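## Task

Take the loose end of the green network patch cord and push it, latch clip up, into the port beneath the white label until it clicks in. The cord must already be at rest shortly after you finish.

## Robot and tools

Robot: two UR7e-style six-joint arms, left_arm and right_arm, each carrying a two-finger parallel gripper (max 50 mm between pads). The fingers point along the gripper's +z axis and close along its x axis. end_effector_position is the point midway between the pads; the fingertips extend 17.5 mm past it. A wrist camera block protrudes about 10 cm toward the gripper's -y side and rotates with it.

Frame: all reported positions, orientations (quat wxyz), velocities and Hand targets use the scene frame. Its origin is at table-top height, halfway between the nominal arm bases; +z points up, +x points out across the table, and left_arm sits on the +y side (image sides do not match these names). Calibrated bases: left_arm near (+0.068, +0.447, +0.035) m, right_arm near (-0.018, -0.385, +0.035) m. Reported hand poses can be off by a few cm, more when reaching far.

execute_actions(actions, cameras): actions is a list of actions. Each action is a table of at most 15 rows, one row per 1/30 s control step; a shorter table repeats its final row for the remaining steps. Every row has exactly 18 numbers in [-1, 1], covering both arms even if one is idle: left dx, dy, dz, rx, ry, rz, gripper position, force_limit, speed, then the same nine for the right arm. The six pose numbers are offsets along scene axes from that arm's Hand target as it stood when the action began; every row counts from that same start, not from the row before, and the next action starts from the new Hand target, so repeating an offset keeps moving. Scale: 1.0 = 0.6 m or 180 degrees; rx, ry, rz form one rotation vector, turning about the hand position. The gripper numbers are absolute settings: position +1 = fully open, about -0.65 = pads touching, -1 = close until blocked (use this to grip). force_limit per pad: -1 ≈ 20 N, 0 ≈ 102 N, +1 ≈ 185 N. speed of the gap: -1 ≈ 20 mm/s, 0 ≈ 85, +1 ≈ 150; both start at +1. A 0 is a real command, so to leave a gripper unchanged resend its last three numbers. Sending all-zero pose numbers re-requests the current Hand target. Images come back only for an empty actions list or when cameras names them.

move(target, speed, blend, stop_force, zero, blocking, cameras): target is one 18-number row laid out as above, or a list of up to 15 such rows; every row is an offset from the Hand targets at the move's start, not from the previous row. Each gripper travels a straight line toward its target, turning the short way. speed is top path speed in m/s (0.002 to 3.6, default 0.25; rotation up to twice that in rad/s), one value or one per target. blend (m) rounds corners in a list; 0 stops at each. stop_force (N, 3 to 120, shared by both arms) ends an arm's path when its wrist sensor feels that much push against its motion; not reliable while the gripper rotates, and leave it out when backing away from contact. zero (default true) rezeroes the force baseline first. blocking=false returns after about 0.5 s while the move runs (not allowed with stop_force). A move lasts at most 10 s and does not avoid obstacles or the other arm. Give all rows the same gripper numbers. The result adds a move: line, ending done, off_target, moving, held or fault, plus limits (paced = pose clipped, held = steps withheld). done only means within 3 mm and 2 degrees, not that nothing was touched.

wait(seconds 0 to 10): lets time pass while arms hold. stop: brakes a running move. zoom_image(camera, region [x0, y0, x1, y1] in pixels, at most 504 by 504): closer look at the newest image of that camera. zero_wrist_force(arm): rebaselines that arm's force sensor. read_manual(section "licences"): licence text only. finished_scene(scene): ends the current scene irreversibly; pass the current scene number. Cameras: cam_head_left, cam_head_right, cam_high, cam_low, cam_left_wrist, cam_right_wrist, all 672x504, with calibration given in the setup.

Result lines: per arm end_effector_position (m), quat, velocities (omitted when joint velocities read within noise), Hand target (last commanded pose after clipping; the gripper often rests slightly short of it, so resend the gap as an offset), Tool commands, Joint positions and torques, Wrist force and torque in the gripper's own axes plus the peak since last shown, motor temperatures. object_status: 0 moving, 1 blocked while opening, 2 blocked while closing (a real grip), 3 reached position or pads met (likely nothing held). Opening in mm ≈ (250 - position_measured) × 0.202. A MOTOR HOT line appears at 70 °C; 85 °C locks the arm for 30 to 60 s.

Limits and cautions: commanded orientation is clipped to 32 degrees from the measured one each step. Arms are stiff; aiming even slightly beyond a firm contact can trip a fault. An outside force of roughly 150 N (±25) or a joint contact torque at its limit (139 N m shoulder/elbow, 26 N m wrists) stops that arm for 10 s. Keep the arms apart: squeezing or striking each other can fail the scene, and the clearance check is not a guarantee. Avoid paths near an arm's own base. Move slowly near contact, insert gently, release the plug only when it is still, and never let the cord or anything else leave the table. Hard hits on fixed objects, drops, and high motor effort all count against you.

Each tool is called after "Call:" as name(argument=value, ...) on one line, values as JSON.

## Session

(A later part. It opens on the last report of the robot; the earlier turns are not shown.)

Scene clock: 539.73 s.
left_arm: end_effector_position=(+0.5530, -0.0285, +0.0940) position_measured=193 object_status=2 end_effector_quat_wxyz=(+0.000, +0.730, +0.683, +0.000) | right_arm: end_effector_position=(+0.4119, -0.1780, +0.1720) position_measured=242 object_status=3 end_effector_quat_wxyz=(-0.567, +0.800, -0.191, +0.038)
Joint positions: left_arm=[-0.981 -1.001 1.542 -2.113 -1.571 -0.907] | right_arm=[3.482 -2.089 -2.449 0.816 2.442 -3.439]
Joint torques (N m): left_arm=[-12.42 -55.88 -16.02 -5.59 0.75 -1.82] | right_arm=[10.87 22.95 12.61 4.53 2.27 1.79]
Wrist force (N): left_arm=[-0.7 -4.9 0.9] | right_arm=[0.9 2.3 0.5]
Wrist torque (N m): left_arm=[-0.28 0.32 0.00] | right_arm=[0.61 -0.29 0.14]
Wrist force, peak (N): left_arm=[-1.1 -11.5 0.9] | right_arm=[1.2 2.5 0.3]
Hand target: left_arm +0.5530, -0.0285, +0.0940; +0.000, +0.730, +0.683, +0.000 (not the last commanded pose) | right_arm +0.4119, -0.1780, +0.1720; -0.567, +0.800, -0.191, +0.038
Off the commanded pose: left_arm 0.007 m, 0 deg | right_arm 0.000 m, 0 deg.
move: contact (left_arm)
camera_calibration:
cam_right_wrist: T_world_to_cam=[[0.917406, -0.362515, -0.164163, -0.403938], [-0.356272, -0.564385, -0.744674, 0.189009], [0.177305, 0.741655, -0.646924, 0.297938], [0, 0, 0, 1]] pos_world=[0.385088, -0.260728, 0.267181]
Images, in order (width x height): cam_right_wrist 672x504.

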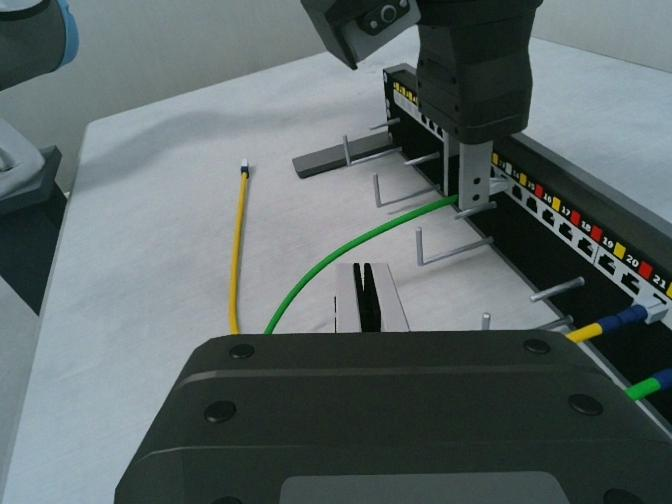

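Call:
move(target=[-0.0022,0.0007,-0.0027,0,0,0,-1,-0.5,-1,0,0,0,0,0,0,-0.6,1,1], speed=0.02)

Call:
move(target=[0.0133,-0.00088,0,0,0,0,-1,-0.5,-1,0,0,0,0,0,0,-0.6,1,1], speed=0.006, stop_force=5)

Call:
move(target=[-0.0022,0.0002,-0.0007,0,0,0,-1,-0.5,-1,0,0,0,0,0,0,-0.6,1,1], speed=0.02)

Call:
move(target=[0.0133,-0.00088,0,0,0,0,-1,-0.5,-1,0,0,0,0,0,0,-0.6,1,1], speed=0.006, stop_force=5)

Call:
move(target=[-0.0022,0.0009,0,0,0,0,-1,-0.5,-1,0,0,0,0,0,0,-0.6,1,1], speed=0.02)

Call:
move(target=[0.0133,-0.00088,0,0,0,0,-1,-0.5,-1,0,0,0,0,0,0,-0.6,1,1], speed=0.006, stop_force=5, cameras=["cam_right_wrist"])

Call:
zoom_image(camera="cam_right_wrist", region=[488, 166, 524, 202])

Scene clock: 556.37 s.
left_arm: end_effector_position=(+0.5517, -0.0281, +0.0925) position_measured=193 object_status=2 end_effector_quat_wxyz=(+0.000, +0.730, +0.683, +0.000) | right_arm: end_effector_position=(+0.4119, -0.1780, +0.1720) position_measured=242 object_status=3 end_effector_quat_wxyz=(-0.567, +0.800, -0.191, +0.038)
Joint positions: left_arm=[-0.982 -1.001 1.547 -2.118 -1.571 -0.908] | right_arm=[3.482 -2.089 -2.449 0.816 2.442 -3.439]
Joint torques (N m): left_arm=[-13.51 -55.09 -14.54 -5 0.75 -1.91] | right_arm=[10.42 22.39 11.38 4.59 2.01 1.64]
Wrist force (N): left_arm=[-0.7 -0.3 1.1] | right_arm=[1.2 2.2 0.2]
Wrist torque (N m): left_arm=[-0.18 0.29 0.14] | right_arm=[0.59 -0.34 0.14]
Wrist force, peak (N): left_arm=[-0.3 -5.3 1.1] | right_arm=[1.1 2.6 0.4]
Hand target: left_arm +0.5516, -0.0281, +0.0924; +0.000, +0.730, +0.683, +0.000 | right_arm +0.4119, -0.1780, +0.1720; -0.567, +0.800, -0.191, +0.038
Off the commanded pose: left_arm 0.000 m, 0 deg | right_arm 0.000 m, 0 deg.
move: done

Scene clock: 557.97 s.
left_arm: end_effector_position=(+0.5531, -0.0283, +0.0924) position_measured=193 object_status=2 end_effector_quat_wxyz=(+0.000, +0.730, +0.683, +0.000) | right_arm: end_effector_position=(+0.4119, -0.1780, +0.1720) position_measured=242 object_status=3 end_effector_quat_wxyz=(-0.567, +0.800, -0.191, +0.038)
Joint positions: left_arm=[-0.981 -0.999 1.544 -2.116 -1.571 -0.907] | right_arm=[3.482 -2.089 -2.449 0.816 2.442 -3.439]
Joint torques (N m): left_arm=[-12.25 -54.36 -14.94 -5.45 0.61 -1.93] | right_arm=[11.17 22.15 12.15 4.63 2.1 1.76]
Wrist force (N): left_arm=[-0.7 -4.6 0.7] | right_arm=[1.1 2.3 0.1]
Wrist torque (N m): left_arm=[-0.28 0.31 -0.01] | right_arm=[0.60 -0.34 0.14]
Wrist force, peak (N): left_arm=[-1.1 -11.3 0.0] | right_arm=[1.3 2.5 0.4]
Hand target: left_arm +0.5531, -0.0283, +0.0924; +0.000, +0.730, +0.683, +0.000 (not the last commanded pose) | right_arm +0.4119, -0.1780, +0.1720; -0.567, +0.800, -0.191, +0.038
Off the commanded pose: left_arm 0.007 m, 0 deg | right_arm 0.000 m, 0 deg.
move: contact (left_arm)

Scene clock: 558.67 s.
left_arm: end_effector_position=(+0.5519, -0.0281, +0.0920) position_measured=193 object_status=2 end_effector_quat_wxyz=(+0.000, +0.730, +0.683, +0.000) | right_arm: end_effector_position=(+0.4119, -0.1780, +0.1720) position_measured=242 object_status=3 end_effector_quat_wxyz=(-0.567, +0.800, -0.191, +0.038)
Joint positions: left_arm=[-0.982 -1.001 1.547 -2.118 -1.571 -0.908] | right_arm=[3.482 -2.089 -2.449 0.816 2.442 -3.439]
Joint torques (N m): left_arm=[-13.27 -54.97 -15.71 -5.2 0.68 -1.8] | right_arm=[10.26 22.75 11.81 4.52 2.11 1.72]
Wrist force (N): left_arm=[-0.7 -0.2 1.1] | right_arm=[1.0 2.1 0.3]
Wrist torque (N m): left_arm=[-0.17 0.30 0.15] | right_arm=[0.57 -0.31 0.14]
Wrist force, peak (N): left_arm=[-0.7 -4.7 0.4] | right_arm=[1.1 2.5 0.2]
Hand target: left_arm +0.5518, -0.0281, +0.0920; +0.000, +0.730, +0.683, +0.000 | right_arm +0.4119, -0.1780, +0.1720; -0.567, +0.800, -0.191, +0.038
Off the commanded pose: left_arm 0.000 m, 0 deg | right_arm 0.000 m, 0 deg.
move: done

Scene clock: 560.20 s.
left_arm: end_effector_position=(+0.5530, -0.0283, +0.0920) position_measured=193 object_status=2 end_effector_quat_wxyz=(+0.000, +0.730, +0.683, +0.000) | right_arm: end_effector_position=(+0.4119, -0.1780, +0.1720) position_measured=242 object_status=3 end_effector_quat_wxyz=(-0.567, +0.800, -0.191, +0.038)
Joint positions: left_arm=[-0.981 -0.999 1.544 -2.117 -1.571 -0.907] | right_arm=[3.482 -2.089 -2.449 0.816 2.442 -3.439]
Joint torques (N m): left_arm=[-12.47 -55.59 -13.89 -5.28 0.75 -1.94] | right_arm=[11.4 23.09 11.6 4.66 2.01 1.7]
Wrist force (N): left_arm=[-1.5 -4.3 0.7] | right_arm=[1.1 2.4 0.6]
Wrist torque (N m): left_arm=[-0.26 0.26 0.01] | right_arm=[0.62 -0.33 0.14]
Wrist force, peak (N): left_arm=[-2.3 -11.2 0.1] | right_arm=[1.2 2.4 0.6]
Hand target: left_arm +0.5530, -0.0283, +0.0920; +0.000, +0.730, +0.683, +0.000 (not the last commanded pose) | right_arm +0.4119, -0.1780, +0.1720; -0.567, +0.800, -0.191, +0.038
Off the commanded pose: left_arm 0.007 m, 0 deg | right_arm 0.000 m, 0 deg.
move: contact (left_arm)

Scene clock: 560.90 s.
left_arm: end_effector_position=(+0.5517, -0.0278, +0.0920) position_measured=193 object_status=2 end_effector_quat_wxyz=(+0.000, +0.730, +0.683, +0.000) | right_arm: end_effector_position=(+0.4119, -0.1780, +0.1720) position_measured=242 object_status=3 end_effector_quat_wxyz=(-0.567, +0.800, -0.191, +0.038)
Joint positions: left_arm=[-0.982 -1.001 1.549 -2.119 -1.571 -0.908] | right_arm=[3.482 -2.089 -2.449 0.816 2.442 -3.439]
Joint torques (N m): left_arm=[-13.76 -55.04 -14.93 -4.9 0.75 -1.87] | right_arm=[11.31 22.82 11.83 4.39 2.17 1.44]
Wrist force (N): left_arm=[-0.6 -0.2 1.2] | right_arm=[1.2 2.0 0.5]
Wrist torque (N m): left_arm=[-0.17 0.28 0.14] | right_arm=[0.55 -0.34 0.14]
Wrist force, peak (N): left_arm=[-1.7 -4.5 1.0] | right_arm=[1.1 2.5 0.3]
Hand target: left_arm +0.5516, -0.0278, +0.0920; +0.000, +0.730, +0.683, +0.000 | right_arm +0.4119, -0.1780, +0.1720; -0.567, +0.800, -0.191, +0.038
Off the commanded pose: left_arm 0.000 m, 0 deg | right_arm 0.000 m, 0 deg.
move: done

Scene clock: 562.50 s.
left_arm: end_effector_position=(+0.5530, -0.0279, +0.0921) position_measured=193 object_status=2 end_effector_quat_wxyz=(+0.000, +0.730, +0.683, +0.000) | right_arm: end_effector_position=(+0.4119, -0.1780, +0.1720) position_measured=242 object_status=3 end_effector_quat_wxyz=(-0.567, +0.800, -0.191, +0.038)
Joint positions: left_arm=[-0.98 -0.999 1.545 -2.118 -1.571 -0.906] | right_arm=[3.482 -2.089 -2.449 0.816 2.442 -3.439]
Joint torques (N m): left_arm=[-11.71 -55.45 -14.7 -5.1 1.03 -1.73] | right_arm=[10.59 21.87 10.34 4.66 2.03 1.63]
Wrist force (N): left_arm=[-1.8 -4.9 0.6] | right_arm=[0.9 2.2 0.2]
Wrist torque (N m): left_arm=[-0.31 0.30 0.01] | right_arm=[0.58 -0.29 0.14]
Wrist force, peak (N): left_arm=[-2.3 -11.3 -0.1] | right_arm=[1.3 2.5 0.4]
Hand target: left_arm +0.5530, -0.0279, +0.0921; +0.000, +0.730, +0.683, +0.000 (not the last commanded pose) | right_arm +0.4119, -0.1780, +0.1720; -0.567, +0.800, -0.191, +0.038
Off the commanded pose: left_arm 0.007 m, 0 deg | right_arm 0.000 m, 0 deg.
move: contact (left_arm)
camera_calibration:
cam_right_wrist: T_world_to_cam=[[0.917406, -0.362515, -0.164163, -0.403938], [-0.356272, -0.564385, -0.744674, 0.189009], [0.177305, 0.741655, -0.646924, 0.297938], [0, 0, 0, 1]] pos_world=[0.385088, -0.260728, 0.267181]
Images, in order (width x height): cam_right_wrist 672x504.

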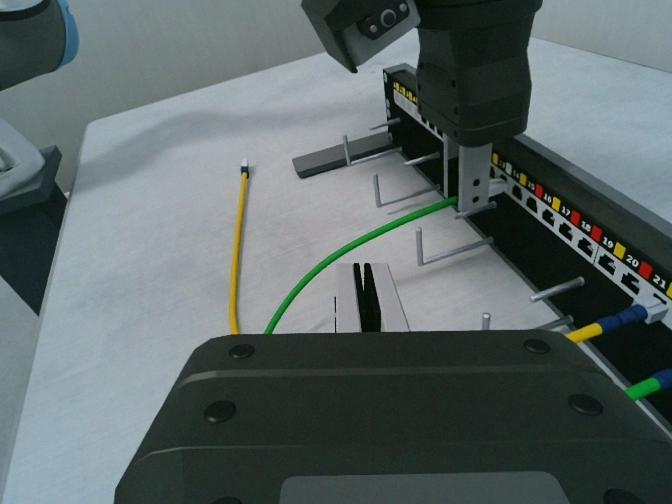

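Scaled by 14.000.

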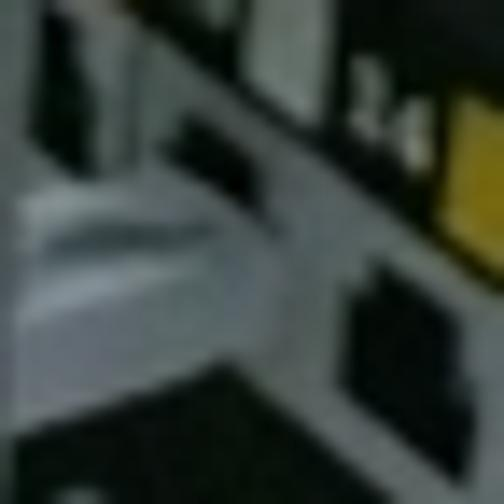

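Call:
move(target=[[-0.0133,0.00088,0,0,0,0,-1,-0.5,-1,0,0,0,0,0,0,-0.6,1,1]], speed=0.02, cameras=["cam_right_wrist"])

Call:
zoom_image(camera="cam_right_wrist", region=[464, 164, 524, 208])

Scene clock: 588.00 s.
left_arm: end_effector_position=(+0.5451, -0.0274, +0.0921) position_measured=193 object_status=2 end_effector_quat_wxyz=(+0.000, +0.730, +0.683, +0.000) | right_arm: end_effector_position=(+0.4119, -0.1780, +0.1720) position_measured=242 object_status=3 end_effector_quat_wxyz=(-0.567, +0.800, -0.191, +0.038)
Joint positions: left_arm=[-0.99 -1.012 1.566 -2.126 -1.571 -0.916] | right_arm=[3.482 -2.089 -2.449 0.816 2.442 -3.439]
Joint torques (N m): left_arm=[-14.14 -54.61 -13.53 -4.75 0.52 -2.01] | right_arm=[11.44 22.72 11.6 4.85 1.65 1.62]
Wrist force (N): left_arm=[-0.7 -0.3 0.8] | right_arm=[1.1 2.3 0.3]
Wrist torque (N m): left_arm=[-0.19 0.31 0.15] | right_arm=[0.60 -0.33 0.14]
Wrist force, peak (N): left_arm=[-1.7 -5.0 0.7] | right_arm=[1.1 2.6 0.2]
Hand target: left_arm +0.5450, -0.0274, +0.0921; +0.000, +0.730, +0.683, +0.000 | right_arm +0.4119, -0.1780, +0.1720; -0.567, +0.800, -0.191, +0.038
Off the commanded pose: left_arm 0.000 m, 0 deg | right_arm 0.000 m, 0 deg.
move: done
camera_calibration:
cam_right_wrist: T_world_to_cam=[[0.917406, -0.362515, -0.164163, -0.403938], [-0.356272, -0.564385, -0.744674, 0.189009], [0.177305, 0.741655, -0.646924, 0.297938], [0, 0, 0, 1]] pos_world=[0.385088, -0.260728, 0.267181]
Images, in order (width x height): cam_right_wrist 672x504.

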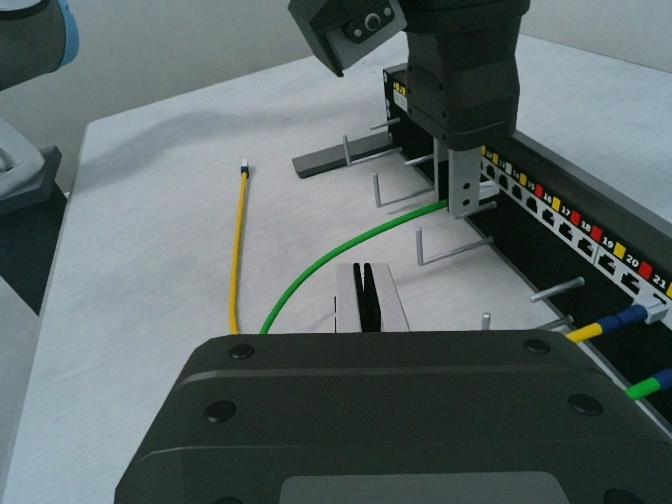

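Scaled by 8.400.

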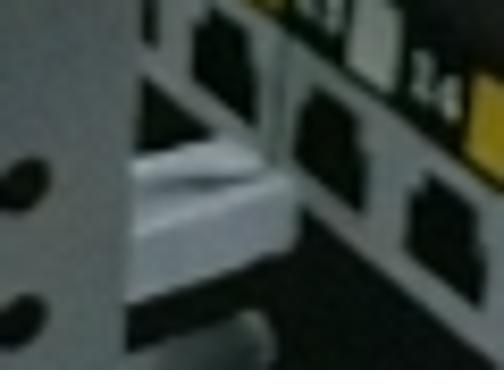

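Call:
zoom_image(camera="cam_right_wrist", region=[484, 170, 520, 197])

Scaled by 14.000.

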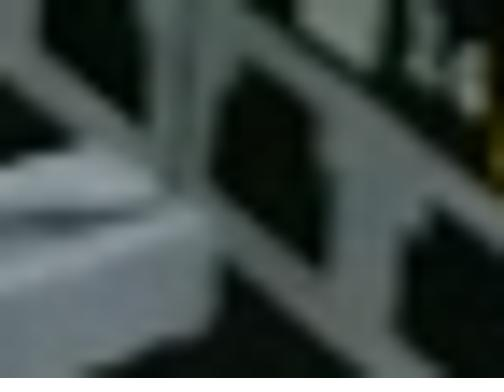

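Call:
move(target=[[0.0113,-0.00075,0,0,0,0,-1,-0.5,-1,0,0,0,0,0,0,-0.6,1,1]], speed=0.02, cameras=["cam_right_wrist"])

Call:
zoom_image(camera="cam_right_wrist", region=[484, 170, 520, 197])

Call:
zoom_image(camera="cam_right_wrist", region=[464, 164, 524, 208])

Scene clock: 621.10 s.
left_arm: end_effector_position=(+0.5517, -0.0278, +0.0921) position_measured=193 object_status=2 end_effector_quat_wxyz=(+0.000, +0.730, +0.683, +0.000) | right_arm: end_effector_position=(+0.4119, -0.1780, +0.1720) position_measured=242 object_status=3 end_effector_quat_wxyz=(-0.567, +0.800, -0.191, +0.038)
Joint positions: left_arm=[-0.982 -1.001 1.549 -2.119 -1.571 -0.908] | right_arm=[3.482 -2.089 -2.449 0.816 2.442 -3.439]
Joint torques (N m): left_arm=[12.4 -42.64 -29.55 -1.02 1.48 1.34] | right_arm=[10.05 23.21 10.54 4.69 2.11 1.49]
Wrist force (N): left_arm=[-0.7 -0.1 1.0] | right_arm=[1.2 2.3 0.3]
Wrist torque (N m): left_arm=[-0.16 0.30 -0.03] | right_arm=[0.60 -0.34 0.14]
Wrist force, peak (N): left_arm=[-0.9 -0.5 1.3] | right_arm=[1.3 2.4 0.2]
Hand target: left_arm +0.5518, -0.0278, +0.0921; +0.000, +0.730, +0.683, +0.000 | right_arm +0.4119, -0.1780, +0.1720; -0.567, +0.800, -0.191, +0.038
Off the commanded pose: left_arm 0.000 m, 0 deg | right_arm 0.000 m, 0 deg.
move: done
camera_calibration:
cam_right_wrist: T_world_to_cam=[[0.917406, -0.362515, -0.164163, -0.403938], [-0.356272, -0.564385, -0.744674, 0.189009], [0.177305, 0.741655, -0.646924, 0.297938], [0, 0, 0, 1]] pos_world=[0.385088, -0.260728, 0.267181]
Images, in order (width x height): cam_right_wrist 672x504.

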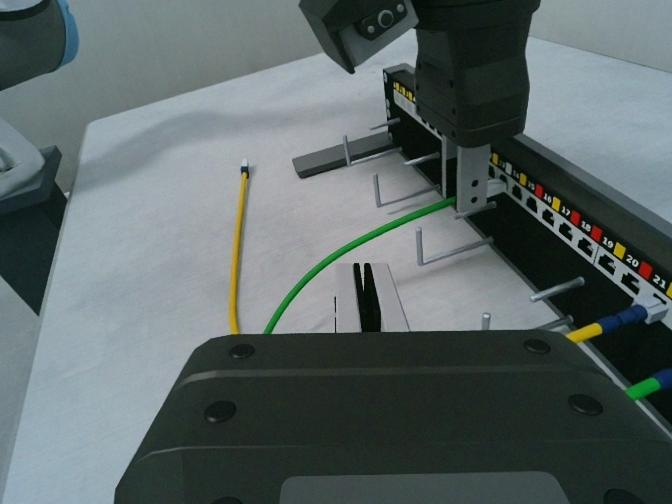

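Scaled by 14.000.

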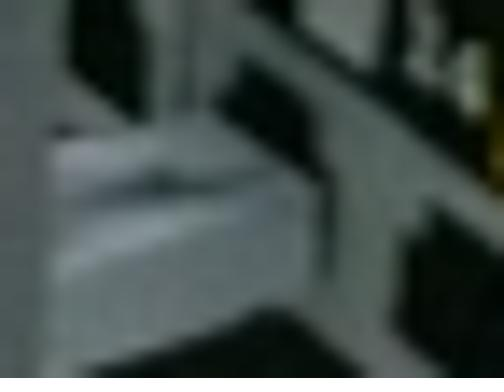

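Scaled by 8.400.

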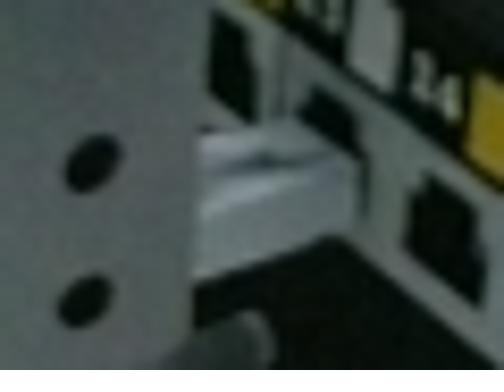

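Call:
move(target=[[-0.0005,0.0005,0.00117,0,0,0,-1,-0.5,-1,0,0,0,0,0,0,-0.6,1,1]], speed=0.02)

Call:
move(target=[[0.0133,-0.00088,0,0,0,0,-1,-0.5,-1,0,0,0,0,0,0,-0.6,1,1]], speed=0.006, stop_force=5)

Call:
move(target=[[-0.0022,0.00065,0,0,0,0,-1,-0.5,-1,0,0,0,0,0,0,-0.6,1,1]], speed=0.02)

Call:
move(target=[[0.0133,-0.00088,0,0,0,0,-1,-0.5,-1,0,0,0,0,0,0,-0.6,1,1]], speed=0.006, stop_force=5)

Call:
move(target=[[-0.0022,0.00015,0.00058,0,0,0,-1,-0.5,-1,0,0,0,0,0,0,-0.6,1,1]], speed=0.02)

Call:
move(target=[[0.0133,-0.00088,0,0,0,0,-1,-0.5,-1,0,0,0,0,0,0,-0.6,1,1]], speed=0.006, stop_force=5)

Call:
move(target=[[-0.0022,0.0,0.00058,0,0,0,-1,-0.5,-1,0,0,0,0,0,0,-0.6,1,1]], speed=0.02)

Call:
move(target=[[0.0133,-0.00088,0,0,0,0,-1,-0.5,-1,0,0,0,0,0,0,-0.6,1,1]], speed=0.006, stop_force=5, cameras=["cam_right_wrist"])

Call:
zoom_image(camera="cam_right_wrist", region=[484, 170, 520, 197])

Scene clock: 649.57 s.
left_arm: end_effector_position=(+0.5516, -0.0275, +0.0927) position_measured=193 object_status=2 end_effector_quat_wxyz=(+0.000, +0.730, +0.683, +0.000) | right_arm: end_effector_position=(+0.4119, -0.1780, +0.1720) position_measured=242 object_status=3 end_effector_quat_wxyz=(-0.567, +0.800, -0.191, +0.038)
Joint positions: left_arm=[-0.982 -1.003 1.549 -2.118 -1.571 -0.908] | right_arm=[3.482 -2.089 -2.449 0.816 2.442 -3.439]
Joint torques (N m): left_arm=[-2.84 -55.46 -14.28 -1 -1.64 -1.62] | right_arm=[10.93 23.84 12.04 4.79 2.06 1.54]
Wrist force (N): left_arm=[-0.6 -0.1 1.2] | right_arm=[1.2 2.1 0.3]
Wrist torque (N m): left_arm=[-0.14 0.27 -0.03] | right_arm=[0.57 -0.35 0.14]
Wrist force, peak (N): left_arm=[-1.0 -0.4 1.5] | right_arm=[1.0 2.6 0.3]
Hand target: left_arm +0.5515, -0.0275, +0.0928; +0.000, +0.730, +0.683, +0.000 | right_arm +0.4119, -0.1780, +0.1720; -0.567, +0.800, -0.191, +0.038
Off the commanded pose: left_arm 0.000 m, 0 deg | right_arm 0.000 m, 0 deg.
move: done

Scene clock: 651.23 s.
left_arm: end_effector_position=(+0.5535, -0.0277, +0.0928) position_measured=193 object_status=2 end_effector_quat_wxyz=(+0.000, +0.730, +0.683, +0.000) | right_arm: end_effector_position=(+0.4119, -0.1780, +0.1720) position_measured=242 object_status=3 end_effector_quat_wxyz=(-0.567, +0.800, -0.191, +0.038)
Joint positions: left_arm=[-0.98 -1 1.544 -2.116 -1.571 -0.905] | right_arm=[3.482 -2.089 -2.449 0.816 2.442 -3.439]
Joint torques (N m): left_arm=[-11.71 -54.66 -14.71 -5.26 2.16 -1.85] | right_arm=[10.87 23.18 10.78 4.83 1.93 1.78]
Wrist force (N): left_arm=[-1.3 -4.1 0.8] | right_arm=[1.1 2.2 0.4]
Wrist torque (N m): left_arm=[-0.30 0.30 0.01] | right_arm=[0.58 -0.34 0.14]
Wrist force, peak (N): left_arm=[-1.1 -9.0 0.9] | right_arm=[1.3 2.5 0.3]
Hand target: left_arm +0.5535, -0.0277, +0.0928; +0.000, +0.730, +0.683, +0.000 (not the last commanded pose) | right_arm +0.4119, -0.1780, +0.1720; -0.567, +0.800, -0.191, +0.038
Off the commanded pose: left_arm 0.006 m, 0 deg | right_arm 0.000 m, 0 deg.
move: contact (left_arm)

Scene clock: 651.93 s.
left_arm: end_effector_position=(+0.5522, -0.0273, +0.0928) position_measured=193 object_status=2 end_effector_quat_wxyz=(+0.000, +0.730, +0.683, +0.000) | right_arm: end_effector_position=(+0.4119, -0.1780, +0.1720) position_measured=242 object_status=3 end_effector_quat_wxyz=(-0.567, +0.800, -0.191, +0.038)
Joint positions: left_arm=[-0.981 -1.002 1.548 -2.117 -1.571 -0.907] | right_arm=[3.482 -2.089 -2.449 0.816 2.442 -3.439]
Joint torques (N m): left_arm=[-13.68 -54.9 -15.28 -4.95 0.62 -1.84] | right_arm=[11.44 23.52 12.24 4.63 1.92 1.66]
Wrist force (N): left_arm=[-0.7 -0.4 1.2] | right_arm=[1.2 2.2 0.4]
Wrist torque (N m): left_arm=[-0.19 0.29 0.14] | right_arm=[0.59 -0.34 0.14]
Wrist force, peak (N): left_arm=[-1.6 -3.9 1.1] | right_arm=[1.3 2.5 0.3]
Hand target: left_arm +0.5522, -0.0273, +0.0928; +0.000, +0.730, +0.683, +0.000 | right_arm +0.4119, -0.1780, +0.1720; -0.567, +0.800, -0.191, +0.038
Off the commanded pose: left_arm 0.000 m, 0 deg | right_arm 0.000 m, 0 deg.
move: done

Scene clock: 653.47 s.
left_arm: end_effector_position=(+0.5535, -0.0274, +0.0928) position_measured=193 object_status=2 end_effector_quat_wxyz=(+0.000, +0.730, +0.683, +0.000) | right_arm: end_effector_position=(+0.4119, -0.1780, +0.1720) position_measured=242 object_status=3 end_effector_quat_wxyz=(-0.567, +0.800, -0.191, +0.038)
Joint positions: left_arm=[-0.979 -1 1.544 -2.116 -1.571 -0.905] | right_arm=[3.482 -2.089 -2.449 0.816 2.442 -3.439]
Joint torques (N m): left_arm=[-12.31 -54.77 -15.19 -5.21 0.43 -1.78] | right_arm=[11.58 23 11.67 4.57 1.82 1.82]
Wrist force (N): left_arm=[-1.7 -3.7 1.0] | right_arm=[1.0 2.3 0.3]
Wrist torque (N m): left_arm=[-0.26 0.35 0.02] | right_arm=[0.61 -0.32 0.14]
Wrist force, peak (N): left_arm=[-2.0 -9.7 0.6] | right_arm=[1.2 2.4 0.4]
Hand target: left_arm +0.5535, -0.0274, +0.0928; +0.000, +0.730, +0.683, +0.000 (not the last commanded pose) | right_arm +0.4119, -0.1780, +0.1720; -0.567, +0.800, -0.191, +0.038
Off the commanded pose: left_arm 0.007 m, 0 deg | right_arm 0.000 m, 0 deg.
move: contact (left_arm)

Scene clock: 654.17 s.
left_arm: end_effector_position=(+0.5522, -0.0274, +0.0931) position_measured=193 object_status=2 end_effector_quat_wxyz=(+0.000, +0.730, +0.683, +0.000) | right_arm: end_effector_position=(+0.4119, -0.1780, +0.1720) position_measured=242 object_status=3 end_effector_quat_wxyz=(-0.567, +0.800, -0.191, +0.038)
Joint positions: left_arm=[-0.981 -1.002 1.547 -2.117 -1.571 -0.907] | right_arm=[3.482 -2.089 -2.449 0.816 2.442 -3.439]
Joint torques (N m): left_arm=[-14.06 -54.52 -14.46 -4.92 0.86 -1.89] | right_arm=[10.57 22.66 11.07 4.65 1.56 1.47]
Wrist force (N): left_arm=[-0.6 -0.4 1.3] | right_arm=[1.0 2.4 0.1]
Wrist torque (N m): left_arm=[-0.20 0.29 0.15] | right_arm=[0.62 -0.31 0.14]
Wrist force, peak (N): left_arm=[-1.4 -3.8 1.0] | right_arm=[1.1 2.4 0.3]
Hand target: left_arm +0.5522, -0.0274, +0.0931; +0.000, +0.730, +0.683, +0.000 | right_arm +0.4119, -0.1780, +0.1720; -0.567, +0.800, -0.191, +0.038
Off the commanded pose: left_arm 0.000 m, 0 deg | right_arm 0.000 m, 0 deg.
move: done

Scene clock: 655.67 s.
left_arm: end_effector_position=(+0.5533, -0.0275, +0.0932) position_measured=193 object_status=2 end_effector_quat_wxyz=(+0.000, +0.730, +0.683, +0.000) | right_arm: end_effector_position=(+0.4119, -0.1780, +0.1720) position_measured=242 object_status=3 end_effector_quat_wxyz=(-0.567, +0.800, -0.191, +0.038)
Joint positions: left_arm=[-0.98 -1.001 1.544 -2.115 -1.571 -0.905] | right_arm=[3.482 -2.089 -2.449 0.816 2.442 -3.439]
Joint torques (N m): left_arm=[-13.06 -54.62 -15.09 -5.71 1.37 -1.81] | right_arm=[11.37 24.7 10.1 4.77 1.78 1.57]
Wrist force (N): left_arm=[-0.7 -4.5 1.4] | right_arm=[1.1 2.6 0.2]
Wrist torque (N m): left_arm=[-0.26 0.30 0.01] | right_arm=[0.64 -0.32 0.14]
Wrist force, peak (N): left_arm=[-1.7 -9.7 1.8] | right_arm=[1.3 2.6 0.4]
Hand target: left_arm +0.5533, -0.0275, +0.0932; +0.000, +0.730, +0.683, +0.000 (not the last commanded pose) | right_arm +0.4119, -0.1780, +0.1720; -0.567, +0.800, -0.191, +0.038
Off the commanded pose: left_arm 0.007 m, 0 deg | right_arm 0.000 m, 0 deg.
move: contact (left_arm)

Scene clock: 656.37 s.
left_arm: end_effector_position=(+0.5520, -0.0275, +0.0935) position_measured=193 object_status=2 end_effector_quat_wxyz=(+0.000, +0.730, +0.683, +0.000) | right_arm: end_effector_position=(+0.4119, -0.1780, +0.1720) position_measured=242 object_status=3 end_effector_quat_wxyz=(-0.567, +0.800, -0.191, +0.038)
Joint positions: left_arm=[-0.981 -1.003 1.547 -2.116 -1.571 -0.907] | right_arm=[3.482 -2.089 -2.449 0.816 2.442 -3.439]
Joint torques (N m): left_arm=[-14.24 -54.81 -13.86 -5.06 1.43 -1.82] | right_arm=[10.09 23.93 11.3 4.61 1.91 1.5]
Wrist force (N): left_arm=[-0.9 -0.2 1.2] | right_arm=[0.9 2.2 0.4]
Wrist torque (N m): left_arm=[-0.16 0.33 0.15] | right_arm=[0.58 -0.29 0.14]
Wrist force, peak (N): left_arm=[-0.9 -4.8 1.4] | right_arm=[1.1 2.4 0.4]
Hand target: left_arm +0.5519, -0.0275, +0.0935; +0.000, +0.730, +0.683, +0.000 | right_arm +0.4119, -0.1780, +0.1720; -0.567, +0.800, -0.191, +0.038
Off the commanded pose: left_arm 0.000 m, 0 deg | right_arm 0.000 m, 0 deg.
move: done

Scene clock: 657.90 s.
left_arm: end_effector_position=(+0.5531, -0.0277, +0.0935) position_measured=193 object_status=2 end_effector_quat_wxyz=(+0.000, +0.730, +0.683, +0.000) | right_arm: end_effector_position=(+0.4119, -0.1780, +0.1720) position_measured=242 object_status=3 end_effector_quat_wxyz=(-0.567, +0.800, -0.191, +0.038)
Joint positions: left_arm=[-0.98 -1.001 1.544 -2.115 -1.571 -0.905] | right_arm=[3.482 -2.089 -2.449 0.816 2.442 -3.439]
Joint torques (N m): left_arm=[-12.89 -56.07 -15.43 -5.66 1.37 -1.79] | right_arm=[10.72 23.48 11.1 4.55 1.8 1.46]
Wrist force (N): left_arm=[-0.8 -4.5 1.5] | right_arm=[1.1 2.3 0.3]
Wrist torque (N m): left_arm=[-0.27 0.30 0.01] | right_arm=[0.61 -0.33 0.14]
Wrist force, peak (N): left_arm=[-1.6 -9.9 1.8] | right_arm=[1.1 2.5 0.2]
Hand target: left_arm +0.5531, -0.0277, +0.0935; +0.000, +0.730, +0.683, +0.000 (not the last commanded pose) | right_arm +0.4119, -0.1780, +0.1720; -0.567, +0.800, -0.191, +0.038
Off the commanded pose: left_arm 0.007 m, 0 deg | right_arm 0.000 m, 0 deg.
move: contact (left_arm)
camera_calibration:
cam_right_wrist: T_world_to_cam=[[0.917406, -0.362515, -0.164163, -0.403938], [-0.356272, -0.564385, -0.744674, 0.189009], [0.177305, 0.741655, -0.646924, 0.297938], [0, 0, 0, 1]] pos_world=[0.385088, -0.260728, 0.267181]
Images, in order (width x height): cam_right_wrist 672x504.

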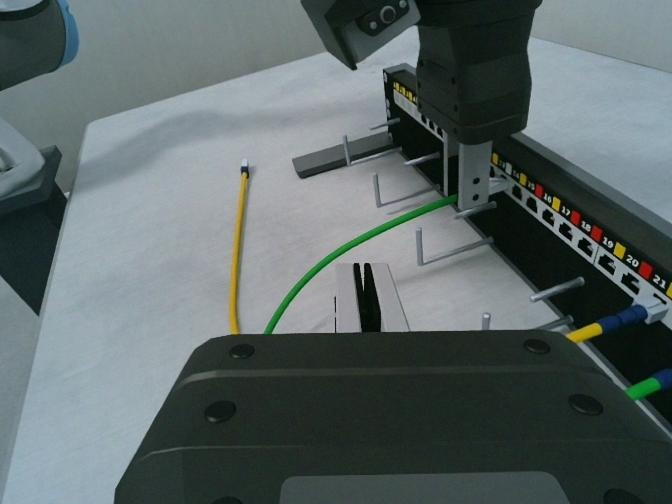

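Scaled by 14.000.

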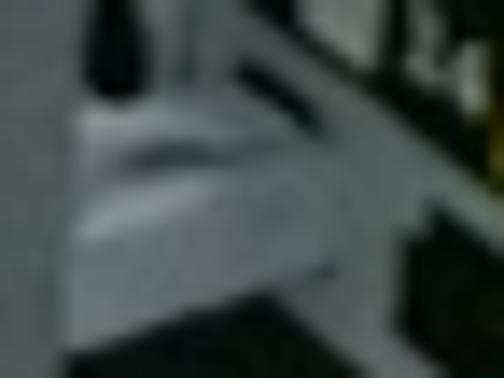

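Call:
zoom_image(camera="cam_right_wrist", region=[505, 175, 575, 235])

Call:
zoom_image(camera="cam_right_wrist", region=[570, 225, 672, 335])

Scaled by 7.200.

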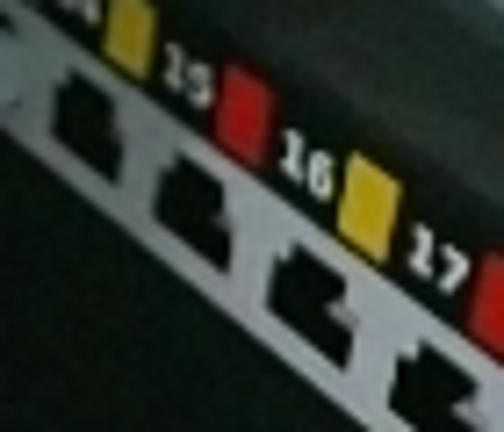

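Scaled by 4.582.

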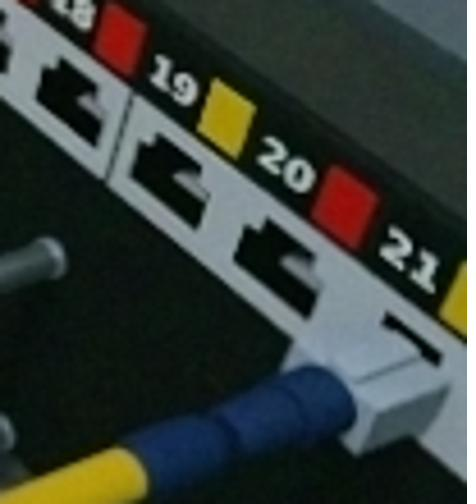

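Call:
move(target=[[-0.0022,0.00085,-0.00042,0,0,0,-1,-0.5,-1,0,0,0,0,0,0,-0.6,1,1]], speed=0.02)

Call:
move(target=[[0.0133,-0.00088,0,0,0,0,-1,-0.5,-1,0,0,0,0,0,0,-0.6,1,1]], speed=0.006, stop_force=7, cameras=["cam_right_wrist"])

Call:
zoom_image(camera="cam_right_wrist", region=[484, 170, 520, 197])

Call:
move(target=[[-0.0022,0.00065,0,0,0,0,-1,-0.5,-1,0,0,0,0,0,0,-0.6,1,1]], speed=0.02)

Call:
move(target=[[0.0133,-0.00088,0,0,0,0,-1,-0.5,-1,0,0,0,0,0,0,-0.6,1,1]], speed=0.006, stop_force=7, cameras=["cam_right_wrist"])

Call:
zoom_image(camera="cam_right_wrist", region=[484, 170, 520, 197])

Call:
move(target=[[-0.0022,0.00065,0,0,0,0,-1,-0.5,-1,0,0,0,0,0,0,-0.6,1,1]], speed=0.02)

Call:
move(target=[[0.0133,-0.00088,0,0,0,0,-1,-0.5,-1,0,0,0,0,0,0,-0.6,1,1]], speed=0.006, stop_force=7, cameras=["cam_right_wrist"])

Call:
zoom_image(camera="cam_right_wrist", region=[484, 170, 520, 197])

Scene clock: 710.20 s.
left_arm: end_effector_position=(+0.5519, -0.0272, +0.0933) position_measured=193 object_status=2 end_effector_quat_wxyz=(+0.000, +0.730, +0.683, +0.000) | right_arm: end_effector_position=(+0.4119, -0.1780, +0.1720) position_measured=242 object_status=3 end_effector_quat_wxyz=(-0.567, +0.800, -0.191, +0.038)
Joint positions: left_arm=[-0.981 -1.004 1.549 -2.117 -1.571 -0.907] | right_arm=[3.482 -2.089 -2.449 0.816 2.442 -3.439]
Joint torques (N m): left_arm=[-14.09 -54.93 -13.74 -5.02 1.46 -1.76] | right_arm=[11.17 23.24 10.78 4.8 1.59 1.61]
Wrist force (N): left_arm=[-0.8 0.0 1.3] | right_arm=[1.0 2.5 0.2]
Wrist torque (N m): left_arm=[-0.14 0.32 0.15] | right_arm=[0.63 -0.32 0.14]
Wrist force, peak (N): left_arm=[-0.6 -4.9 1.6] | right_arm=[1.2 2.4 0.3]
Hand target: left_arm +0.5518, -0.0272, +0.0933; +0.000, +0.730, +0.683, +0.000 | right_arm +0.4119, -0.1780, +0.1720; -0.567, +0.800, -0.191, +0.038
Off the commanded pose: left_arm 0.000 m, 0 deg | right_arm 0.000 m, 0 deg.
move: done

Scene clock: 711.77 s.
left_arm: end_effector_position=(+0.5533, -0.0273, +0.0933) position_measured=193 object_status=2 end_effector_quat_wxyz=(+0.000, +0.730, +0.683, +0.000) | right_arm: end_effector_position=(+0.4119, -0.1780, +0.1720) position_measured=242 object_status=3 end_effector_quat_wxyz=(-0.567, +0.800, -0.191, +0.038)
Joint positions: left_arm=[-0.98 -1.001 1.545 -2.115 -1.571 -0.905] | right_arm=[3.482 -2.089 -2.449 0.816 2.442 -3.439]
Joint torques (N m): left_arm=[-12.32 -55.3 -15.67 -5.89 1.61 -1.84] | right_arm=[11.48 22.57 10.42 4.53 1.67 1.5]
Wrist force (N): left_arm=[-0.5 -5.9 1.4] | right_arm=[1.1 2.3 0.5]
Wrist torque (N m): left_arm=[-0.33 0.29 0.01] | right_arm=[0.60 -0.33 0.15]
Wrist force, peak (N): left_arm=[-1.1 -11.1 1.8] | right_arm=[1.1 2.5 0.3]
Hand target: left_arm +0.5533, -0.0273, +0.0933; +0.000, +0.730, +0.683, +0.000 (not the last commanded pose) | right_arm +0.4119, -0.1780, +0.1720; -0.567, +0.800, -0.191, +0.038
Off the commanded pose: left_arm 0.006 m, 0 deg | right_arm 0.000 m, 0 deg.
move: contact (left_arm)
camera_calibration:
cam_right_wrist: T_world_to_cam=[[0.917406, -0.362515, -0.164163, -0.403938], [-0.356272, -0.564385, -0.744674, 0.189009], [0.177305, 0.741655, -0.646924, 0.297938], [0, 0, 0, 1]] pos_world=[0.385088, -0.260728, 0.267181]
Images, in order (width x height): cam_right_wrist 672x504.

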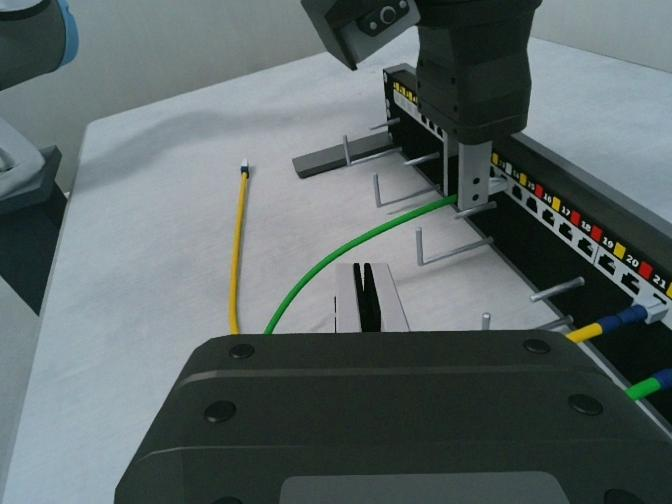

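Scaled by 14.000.

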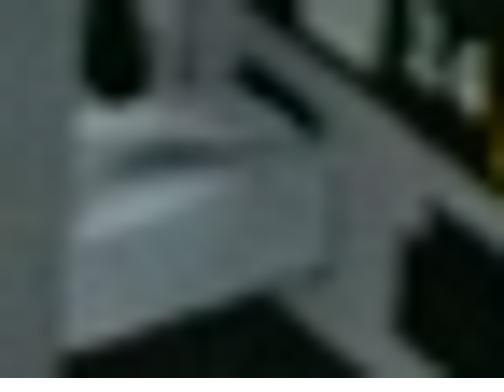

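Scene clock: 712.47 s.
left_arm: end_effector_position=(+0.5520, -0.0270, +0.0933) position_measured=193 object_status=2 end_effector_quat_wxyz=(+0.000, +0.730, +0.683, +0.000) | right_arm: end_effector_position=(+0.4119, -0.1780, +0.1720) position_measured=242 object_status=3 end_effector_quat_wxyz=(-0.567, +0.800, -0.191, +0.038)
Joint positions: left_arm=[-0.981 -1.004 1.549 -2.117 -1.571 -0.906] | right_arm=[3.482 -2.089 -2.449 0.816 2.442 -3.439]
Joint torques (N m): left_arm=[-13.94 -53.84 -14.61 -5.07 1.63 -1.95] | right_arm=[10.32 22.99 10.27 4.55 1.65 1.5]
Wrist force (N): left_arm=[-0.6 0.0 1.2] | right_arm=[0.8 2.3 0.2]
Wrist torque (N m): left_arm=[-0.13 0.28 0.15] | right_arm=[0.61 -0.29 0.14]
Wrist force, peak (N): left_arm=[-0.6 -6.0 1.6] | right_arm=[1.1 2.5 0.2]
Hand target: left_arm +0.5520, -0.0269, +0.0933; +0.000, +0.730, +0.683, +0.000 | right_arm +0.4119, -0.1780, +0.1720; -0.567, +0.800, -0.191, +0.038
Off the commanded pose: left_arm 0.000 m, 0 deg | right_arm 0.000 m, 0 deg.
move: done

Scene clock: 714.03 s.
left_arm: end_effector_position=(+0.5533, -0.0271, +0.0933) position_measured=193 object_status=2 end_effector_quat_wxyz=(+0.000, +0.730, +0.683, +0.000) | right_arm: end_effector_position=(+0.4119, -0.1780, +0.1720) position_measured=242 object_status=3 end_effector_quat_wxyz=(-0.567, +0.800, -0.191, +0.038)
Joint positions: left_arm=[-0.979 -1.001 1.545 -2.115 -1.571 -0.904] | right_arm=[3.482 -2.089 -2.449 0.816 2.442 -3.439]
Joint torques (N m): left_arm=[-12.17 -55.76 -15.52 -5.71 1.6 -1.88] | right_arm=[11.53 23.33 10.69 4.65 1.65 1.49]
Wrist force (N): left_arm=[-1.3 -6.8 1.5] | right_arm=[1.1 2.2 0.5]
Wrist torque (N m): left_arm=[-0.38 0.31 0.01] | right_arm=[0.59 -0.34 0.14]
Wrist force, peak (N): left_arm=[-2.6 -12.2 1.8] | right_arm=[0.9 2.6 0.5]
Hand target: left_arm +0.5533, -0.0271, +0.0933; +0.000, +0.730, +0.683, +0.000 (not the last commanded pose) | right_arm +0.4119, -0.1780, +0.1720; -0.567, +0.800, -0.191, +0.038
Off the commanded pose: left_arm 0.007 m, 0 deg | right_arm 0.000 m, 0 deg.
move: contact (left_arm)
camera_calibration:
cam_right_wrist: T_world_to_cam=[[0.917406, -0.362515, -0.164163, -0.403938], [-0.356272, -0.564385, -0.744674, 0.189009], [0.177305, 0.741655, -0.646924, 0.297938], [0, 0, 0, 1]] pos_world=[0.385088, -0.260728, 0.267181]
Images, in order (width x height): cam_right_wrist 672x504.

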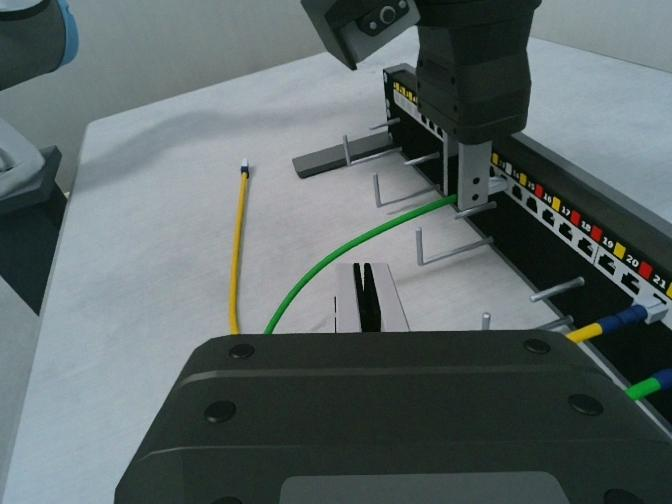

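Scaled by 14.000.

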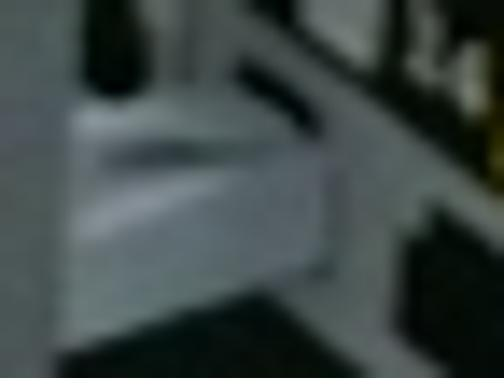

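Scene clock: 714.73 s.
left_arm: end_effector_position=(+0.5521, -0.0267, +0.0933) position_measured=193 object_status=2 end_effector_quat_wxyz=(+0.000, +0.730, +0.683, +0.000) | right_arm: end_effector_position=(+0.4119, -0.1780, +0.1720) position_measured=242 object_status=3 end_effector_quat_wxyz=(-0.567, +0.800, -0.191, +0.038)
Joint positions: left_arm=[-0.981 -1.004 1.549 -2.117 -1.571 -0.906] | right_arm=[3.482 -2.089 -2.449 0.816 2.442 -3.439]
Joint torques (N m): left_arm=[-14.44 -55.85 -14.45 -4.96 1.48 -1.76] | right_arm=[11.61 23.59 10.04 4.39 1.7 1.31]
Wrist force (N): left_arm=[-0.9 -0.2 1.0] | right_arm=[1.0 2.3 0.6]
Wrist torque (N m): left_arm=[-0.16 0.32 0.14] | right_arm=[0.60 -0.32 0.14]
Wrist force, peak (N): left_arm=[-0.9 -6.7 1.2] | right_arm=[1.2 2.4 0.3]
Hand target: left_arm +0.5520, -0.0267, +0.0933; +0.000, +0.730, +0.683, +0.000 | right_arm +0.4119, -0.1780, +0.1720; -0.567, +0.800, -0.191, +0.038
Off the commanded pose: left_arm 0.000 m, 0 deg | right_arm 0.000 m, 0 deg.
move: done

Scene clock: 716.27 s.
left_arm: end_effector_position=(+0.5533, -0.0269, +0.0933) position_measured=193 object_status=2 end_effector_quat_wxyz=(+0.000, +0.730, +0.683, +0.000) | right_arm: end_effector_position=(+0.4119, -0.1780, +0.1720) position_measured=242 object_status=3 end_effector_quat_wxyz=(-0.567, +0.800, -0.191, +0.038)
Joint positions: left_arm=[-0.979 -1.002 1.546 -2.116 -1.571 -0.904] | right_arm=[3.482 -2.089 -2.449 0.816 2.442 -3.439]
Joint torques (N m): left_arm=[-9.91 -55.34 -15.79 -5.54 1.7 -1.95] | right_arm=[11.53 22.69 10.22 4.65 1.67 1.27]
Wrist force (N): left_arm=[-2.2 -6.6 1.4] | right_arm=[1.0 2.4 0.4]
Wrist torque (N m): left_arm=[-0.32 0.30 0.00] | right_arm=[0.62 -0.31 0.14]
Wrist force, peak (N): left_arm=[-2.8 -12.4 1.3] | right_arm=[1.2 2.4 0.3]
Hand target: left_arm +0.5533, -0.0269, +0.0933; +0.000, +0.730, +0.683, +0.000 (not the last commanded pose) | right_arm +0.4119, -0.1780, +0.1720; -0.567, +0.800, -0.191, +0.038
Off the commanded pose: left_arm 0.007 m, 0 deg | right_arm 0.000 m, 0 deg.
move: contact (left_arm)
camera_calibration:
cam_right_wrist: T_world_to_cam=[[0.917406, -0.362515, -0.164163, -0.403938], [-0.356272, -0.564385, -0.744674, 0.189009], [0.177305, 0.741655, -0.646924, 0.297938], [0, 0, 0, 1]] pos_world=[0.385088, -0.260728, 0.267181]
Images, in order (width x height): cam_right_wrist 672x504.

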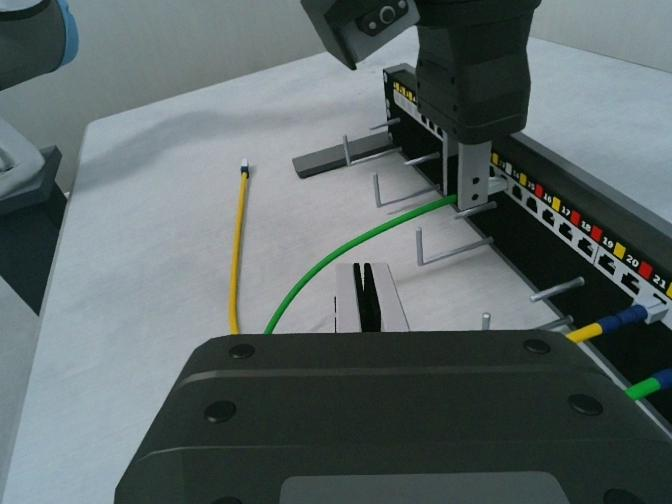

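Scaled by 14.000.

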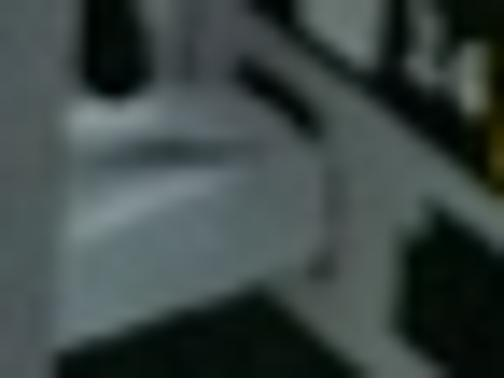

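Call:
move(target=[[-0.00013,-0.0022,0,0,0,0,-1,-0.5,-1,0,0,0,0,0,0,-0.6,1,1]], speed=0.002, stop_force=6)

Call:
move(target=[[0,0,-0.0004,0,0,0,-1,-0.5,-1,0,0,0,0,0,0,-0.6,1,1]], speed=0.002, stop_force=6)

Call:
move(target=[[0.00013,0.0022,0,0,0,0,-1,-0.5,-1,0,0,0,0,0,0,-0.6,1,1]], speed=0.002, stop_force=6)

Call:
move(target=[[0,0,-0.0004,0,0,0,-1,-0.5,-1,0,0,0,0,0,0,-0.6,1,1]], speed=0.002, stop_force=6)

Call:
move(target=[[-0.00013,-0.0022,0,0,0,0,-1,-0.5,-1,0,0,0,0,0,0,-0.6,1,1]], speed=0.002, stop_force=6)

Scene clock: 743.13 s.
left_arm: end_effector_position=(+0.5532, -0.0282, +0.0933) position_measured=193 object_status=2 end_effector_quat_wxyz=(+0.000, +0.730, +0.683, +0.000) | right_arm: end_effector_position=(+0.4119, -0.1780, +0.1720) position_measured=242 object_status=3 end_effector_quat_wxyz=(-0.567, +0.800, -0.191, +0.038)
Joint positions: left_arm=[-0.98 -1 1.543 -2.114 -1.571 -0.905] | right_arm=[3.482 -2.089 -2.449 0.816 2.442 -3.439]
Joint torques (N m): left_arm=[-12.94 -42.59 -30.2 -1.51 1.7 -1.75] | right_arm=[11.22 23.55 11.08 4.71 1.65 1.51]
Wrist force (N): left_arm=[0.0 -1.4 2.2] | right_arm=[1.1 2.4 0.2]
Wrist torque (N m): left_arm=[-0.14 0.34 0.12] | right_arm=[0.62 -0.33 0.14]
Wrist force, peak (N): left_arm=[1.2 -7.2 1.8] | right_arm=[1.1 2.6 0.4]
Hand target: left_arm +0.5532, -0.0282, +0.0933; +0.000, +0.730, +0.683, +0.000 | right_arm +0.4119, -0.1780, +0.1720; -0.567, +0.800, -0.191, +0.038
Off the commanded pose: left_arm 0.000 m, 0 deg | right_arm 0.000 m, 0 deg.
move: done

Scene clock: 744.33 s.
left_arm: end_effector_position=(+0.5532, -0.0282, +0.0931) position_measured=193 object_status=2 end_effector_quat_wxyz=(+0.000, +0.730, +0.683, +0.000) | right_arm: end_effector_position=(+0.4119, -0.1780, +0.1720) position_measured=242 object_status=3 end_effector_quat_wxyz=(-0.567, +0.800, -0.191, +0.038)
Joint positions: left_arm=[-0.98 -1 1.543 -2.115 -1.571 -0.905] | right_arm=[3.482 -2.089 -2.449 0.816 2.442 -3.439]
Joint torques (N m): left_arm=[-12.86 -41.75 -14.7 -5.39 1.97 -1.82] | right_arm=[11.17 23.1 10.96 4.57 1.35 1.51]
Wrist force (N): left_arm=[-0.7 -1.3 1.9] | right_arm=[0.9 2.3 0.2]
Wrist torque (N m): left_arm=[-0.20 0.34 0.14] | right_arm=[0.61 -0.30 0.14]
Wrist force, peak (N): left_arm=[0.1 -1.7 2.2] | right_arm=[1.1 2.5 0.4]
Hand target: left_arm +0.5532, -0.0282, +0.0931; +0.000, +0.730, +0.683, +0.000 | right_arm +0.4119, -0.1780, +0.1720; -0.567, +0.800, -0.191, +0.038
Off the commanded pose: left_arm 0.000 m, 0 deg | right_arm 0.000 m, 0 deg.
move: done

Scene clock: 745.77 s.
left_arm: end_effector_position=(+0.5533, -0.0269, +0.0931) position_measured=193 object_status=2 end_effector_quat_wxyz=(+0.000, +0.730, +0.683, +0.000) | right_arm: end_effector_position=(+0.4119, -0.1780, +0.1720) position_measured=242 object_status=3 end_effector_quat_wxyz=(-0.567, +0.800, -0.191, +0.038)
Joint positions: left_arm=[-0.979 -1.002 1.546 -2.116 -1.571 -0.904] | right_arm=[3.482 -2.089 -2.449 0.816 2.442 -3.439]
Joint torques (N m): left_arm=[15.1 -54.77 -13.94 -4.55 1.33 1.18] | right_arm=[10.63 23.07 9.78 4.73 1.54 1.38]
Wrist force (N): left_arm=[-4.2 -2.8 1.4] | right_arm=[1.1 2.2 0.3]
Wrist torque (N m): left_arm=[-0.21 0.23 0.08] | right_arm=[0.59 -0.33 0.15]
Wrist force, peak (N): left_arm=[-4.4 -3.0 1.6] | right_arm=[1.1 2.5 0.5]
Hand target: left_arm +0.5533, -0.0269, +0.0931; +0.000, +0.730, +0.683, +0.000 | right_arm +0.4119, -0.1780, +0.1720; -0.567, +0.800, -0.191, +0.038
Off the commanded pose: left_arm 0.000 m, 0 deg | right_arm 0.000 m, 0 deg.
move: done

Scene clock: 746.93 s.
left_arm: end_effector_position=(+0.5533, -0.0269, +0.0928) position_measured=193 object_status=2 end_effector_quat_wxyz=(+0.000, +0.730, +0.683, +0.000) | right_arm: end_effector_position=(+0.4119, -0.1780, +0.1720) position_measured=242 object_status=3 end_effector_quat_wxyz=(-0.567, +0.800, -0.191, +0.038)
Joint positions: left_arm=[-0.979 -1.001 1.546 -2.117 -1.571 -0.904] | right_arm=[3.482 -2.089 -2.449 0.816 2.442 -3.439]
Joint torques (N m): left_arm=[15.93 -42.26 -13.27 -4.64 0.45 1.26] | right_arm=[10.2 23.91 10.13 4.41 1.41 1.38]
Wrist force (N): left_arm=[-4.1 -2.7 0.9] | right_arm=[1.0 2.3 0.2]
Wrist torque (N m): left_arm=[-0.21 0.25 0.07] | right_arm=[0.60 -0.31 0.14]
Wrist force, peak (N): left_arm=[-4.5 -3.0 1.4] | right_arm=[1.3 2.4 0.4]
Hand target: left_arm +0.5533, -0.0269, +0.0928; +0.000, +0.730, +0.683, +0.000 | right_arm +0.4119, -0.1780, +0.1720; -0.567, +0.800, -0.191, +0.038
Off the commanded pose: left_arm 0.000 m, 0 deg | right_arm 0.000 m, 0 deg.
move: done

Scene clock: 748.33 s.
left_arm: end_effector_position=(+0.5532, -0.0282, +0.0928) position_measured=193 object_status=2 end_effector_quat_wxyz=(+0.000, +0.730, +0.683, +0.000) | right_arm: end_effector_position=(+0.4119, -0.1780, +0.1720) position_measured=242 object_status=3 end_effector_quat_wxyz=(-0.567, +0.800, -0.191, +0.038)
Joint positions: left_arm=[-0.98 -1 1.543 -2.116 -1.571 -0.905] | right_arm=[3.482 -2.089 -2.449 0.816 2.442 -3.439]
Joint torques (N m): left_arm=[-14.46 -42.62 -29.56 -1.24 -0.23 -1.79] | right_arm=[11.05 23.35 11.21 4.65 1.58 1.25]
Wrist force (N): left_arm=[0.6 -1.0 1.2] | right_arm=[1.3 2.2 0.5]
Wrist torque (N m): left_arm=[-0.19 0.32 0.10] | right_arm=[0.59 -0.35 0.14]
Wrist force, peak (N): left_arm=[-2.3 -5.7 1.1] | right_arm=[1.0 2.6 0.2]
Hand target: left_arm +0.5532, -0.0282, +0.0928; +0.000, +0.730, +0.683, +0.000 | right_arm +0.4119, -0.1780, +0.1720; -0.567, +0.800, -0.191, +0.038
Off the commanded pose: left_arm 0.000 m, 0 deg | right_arm 0.000 m, 0 deg.
move: done


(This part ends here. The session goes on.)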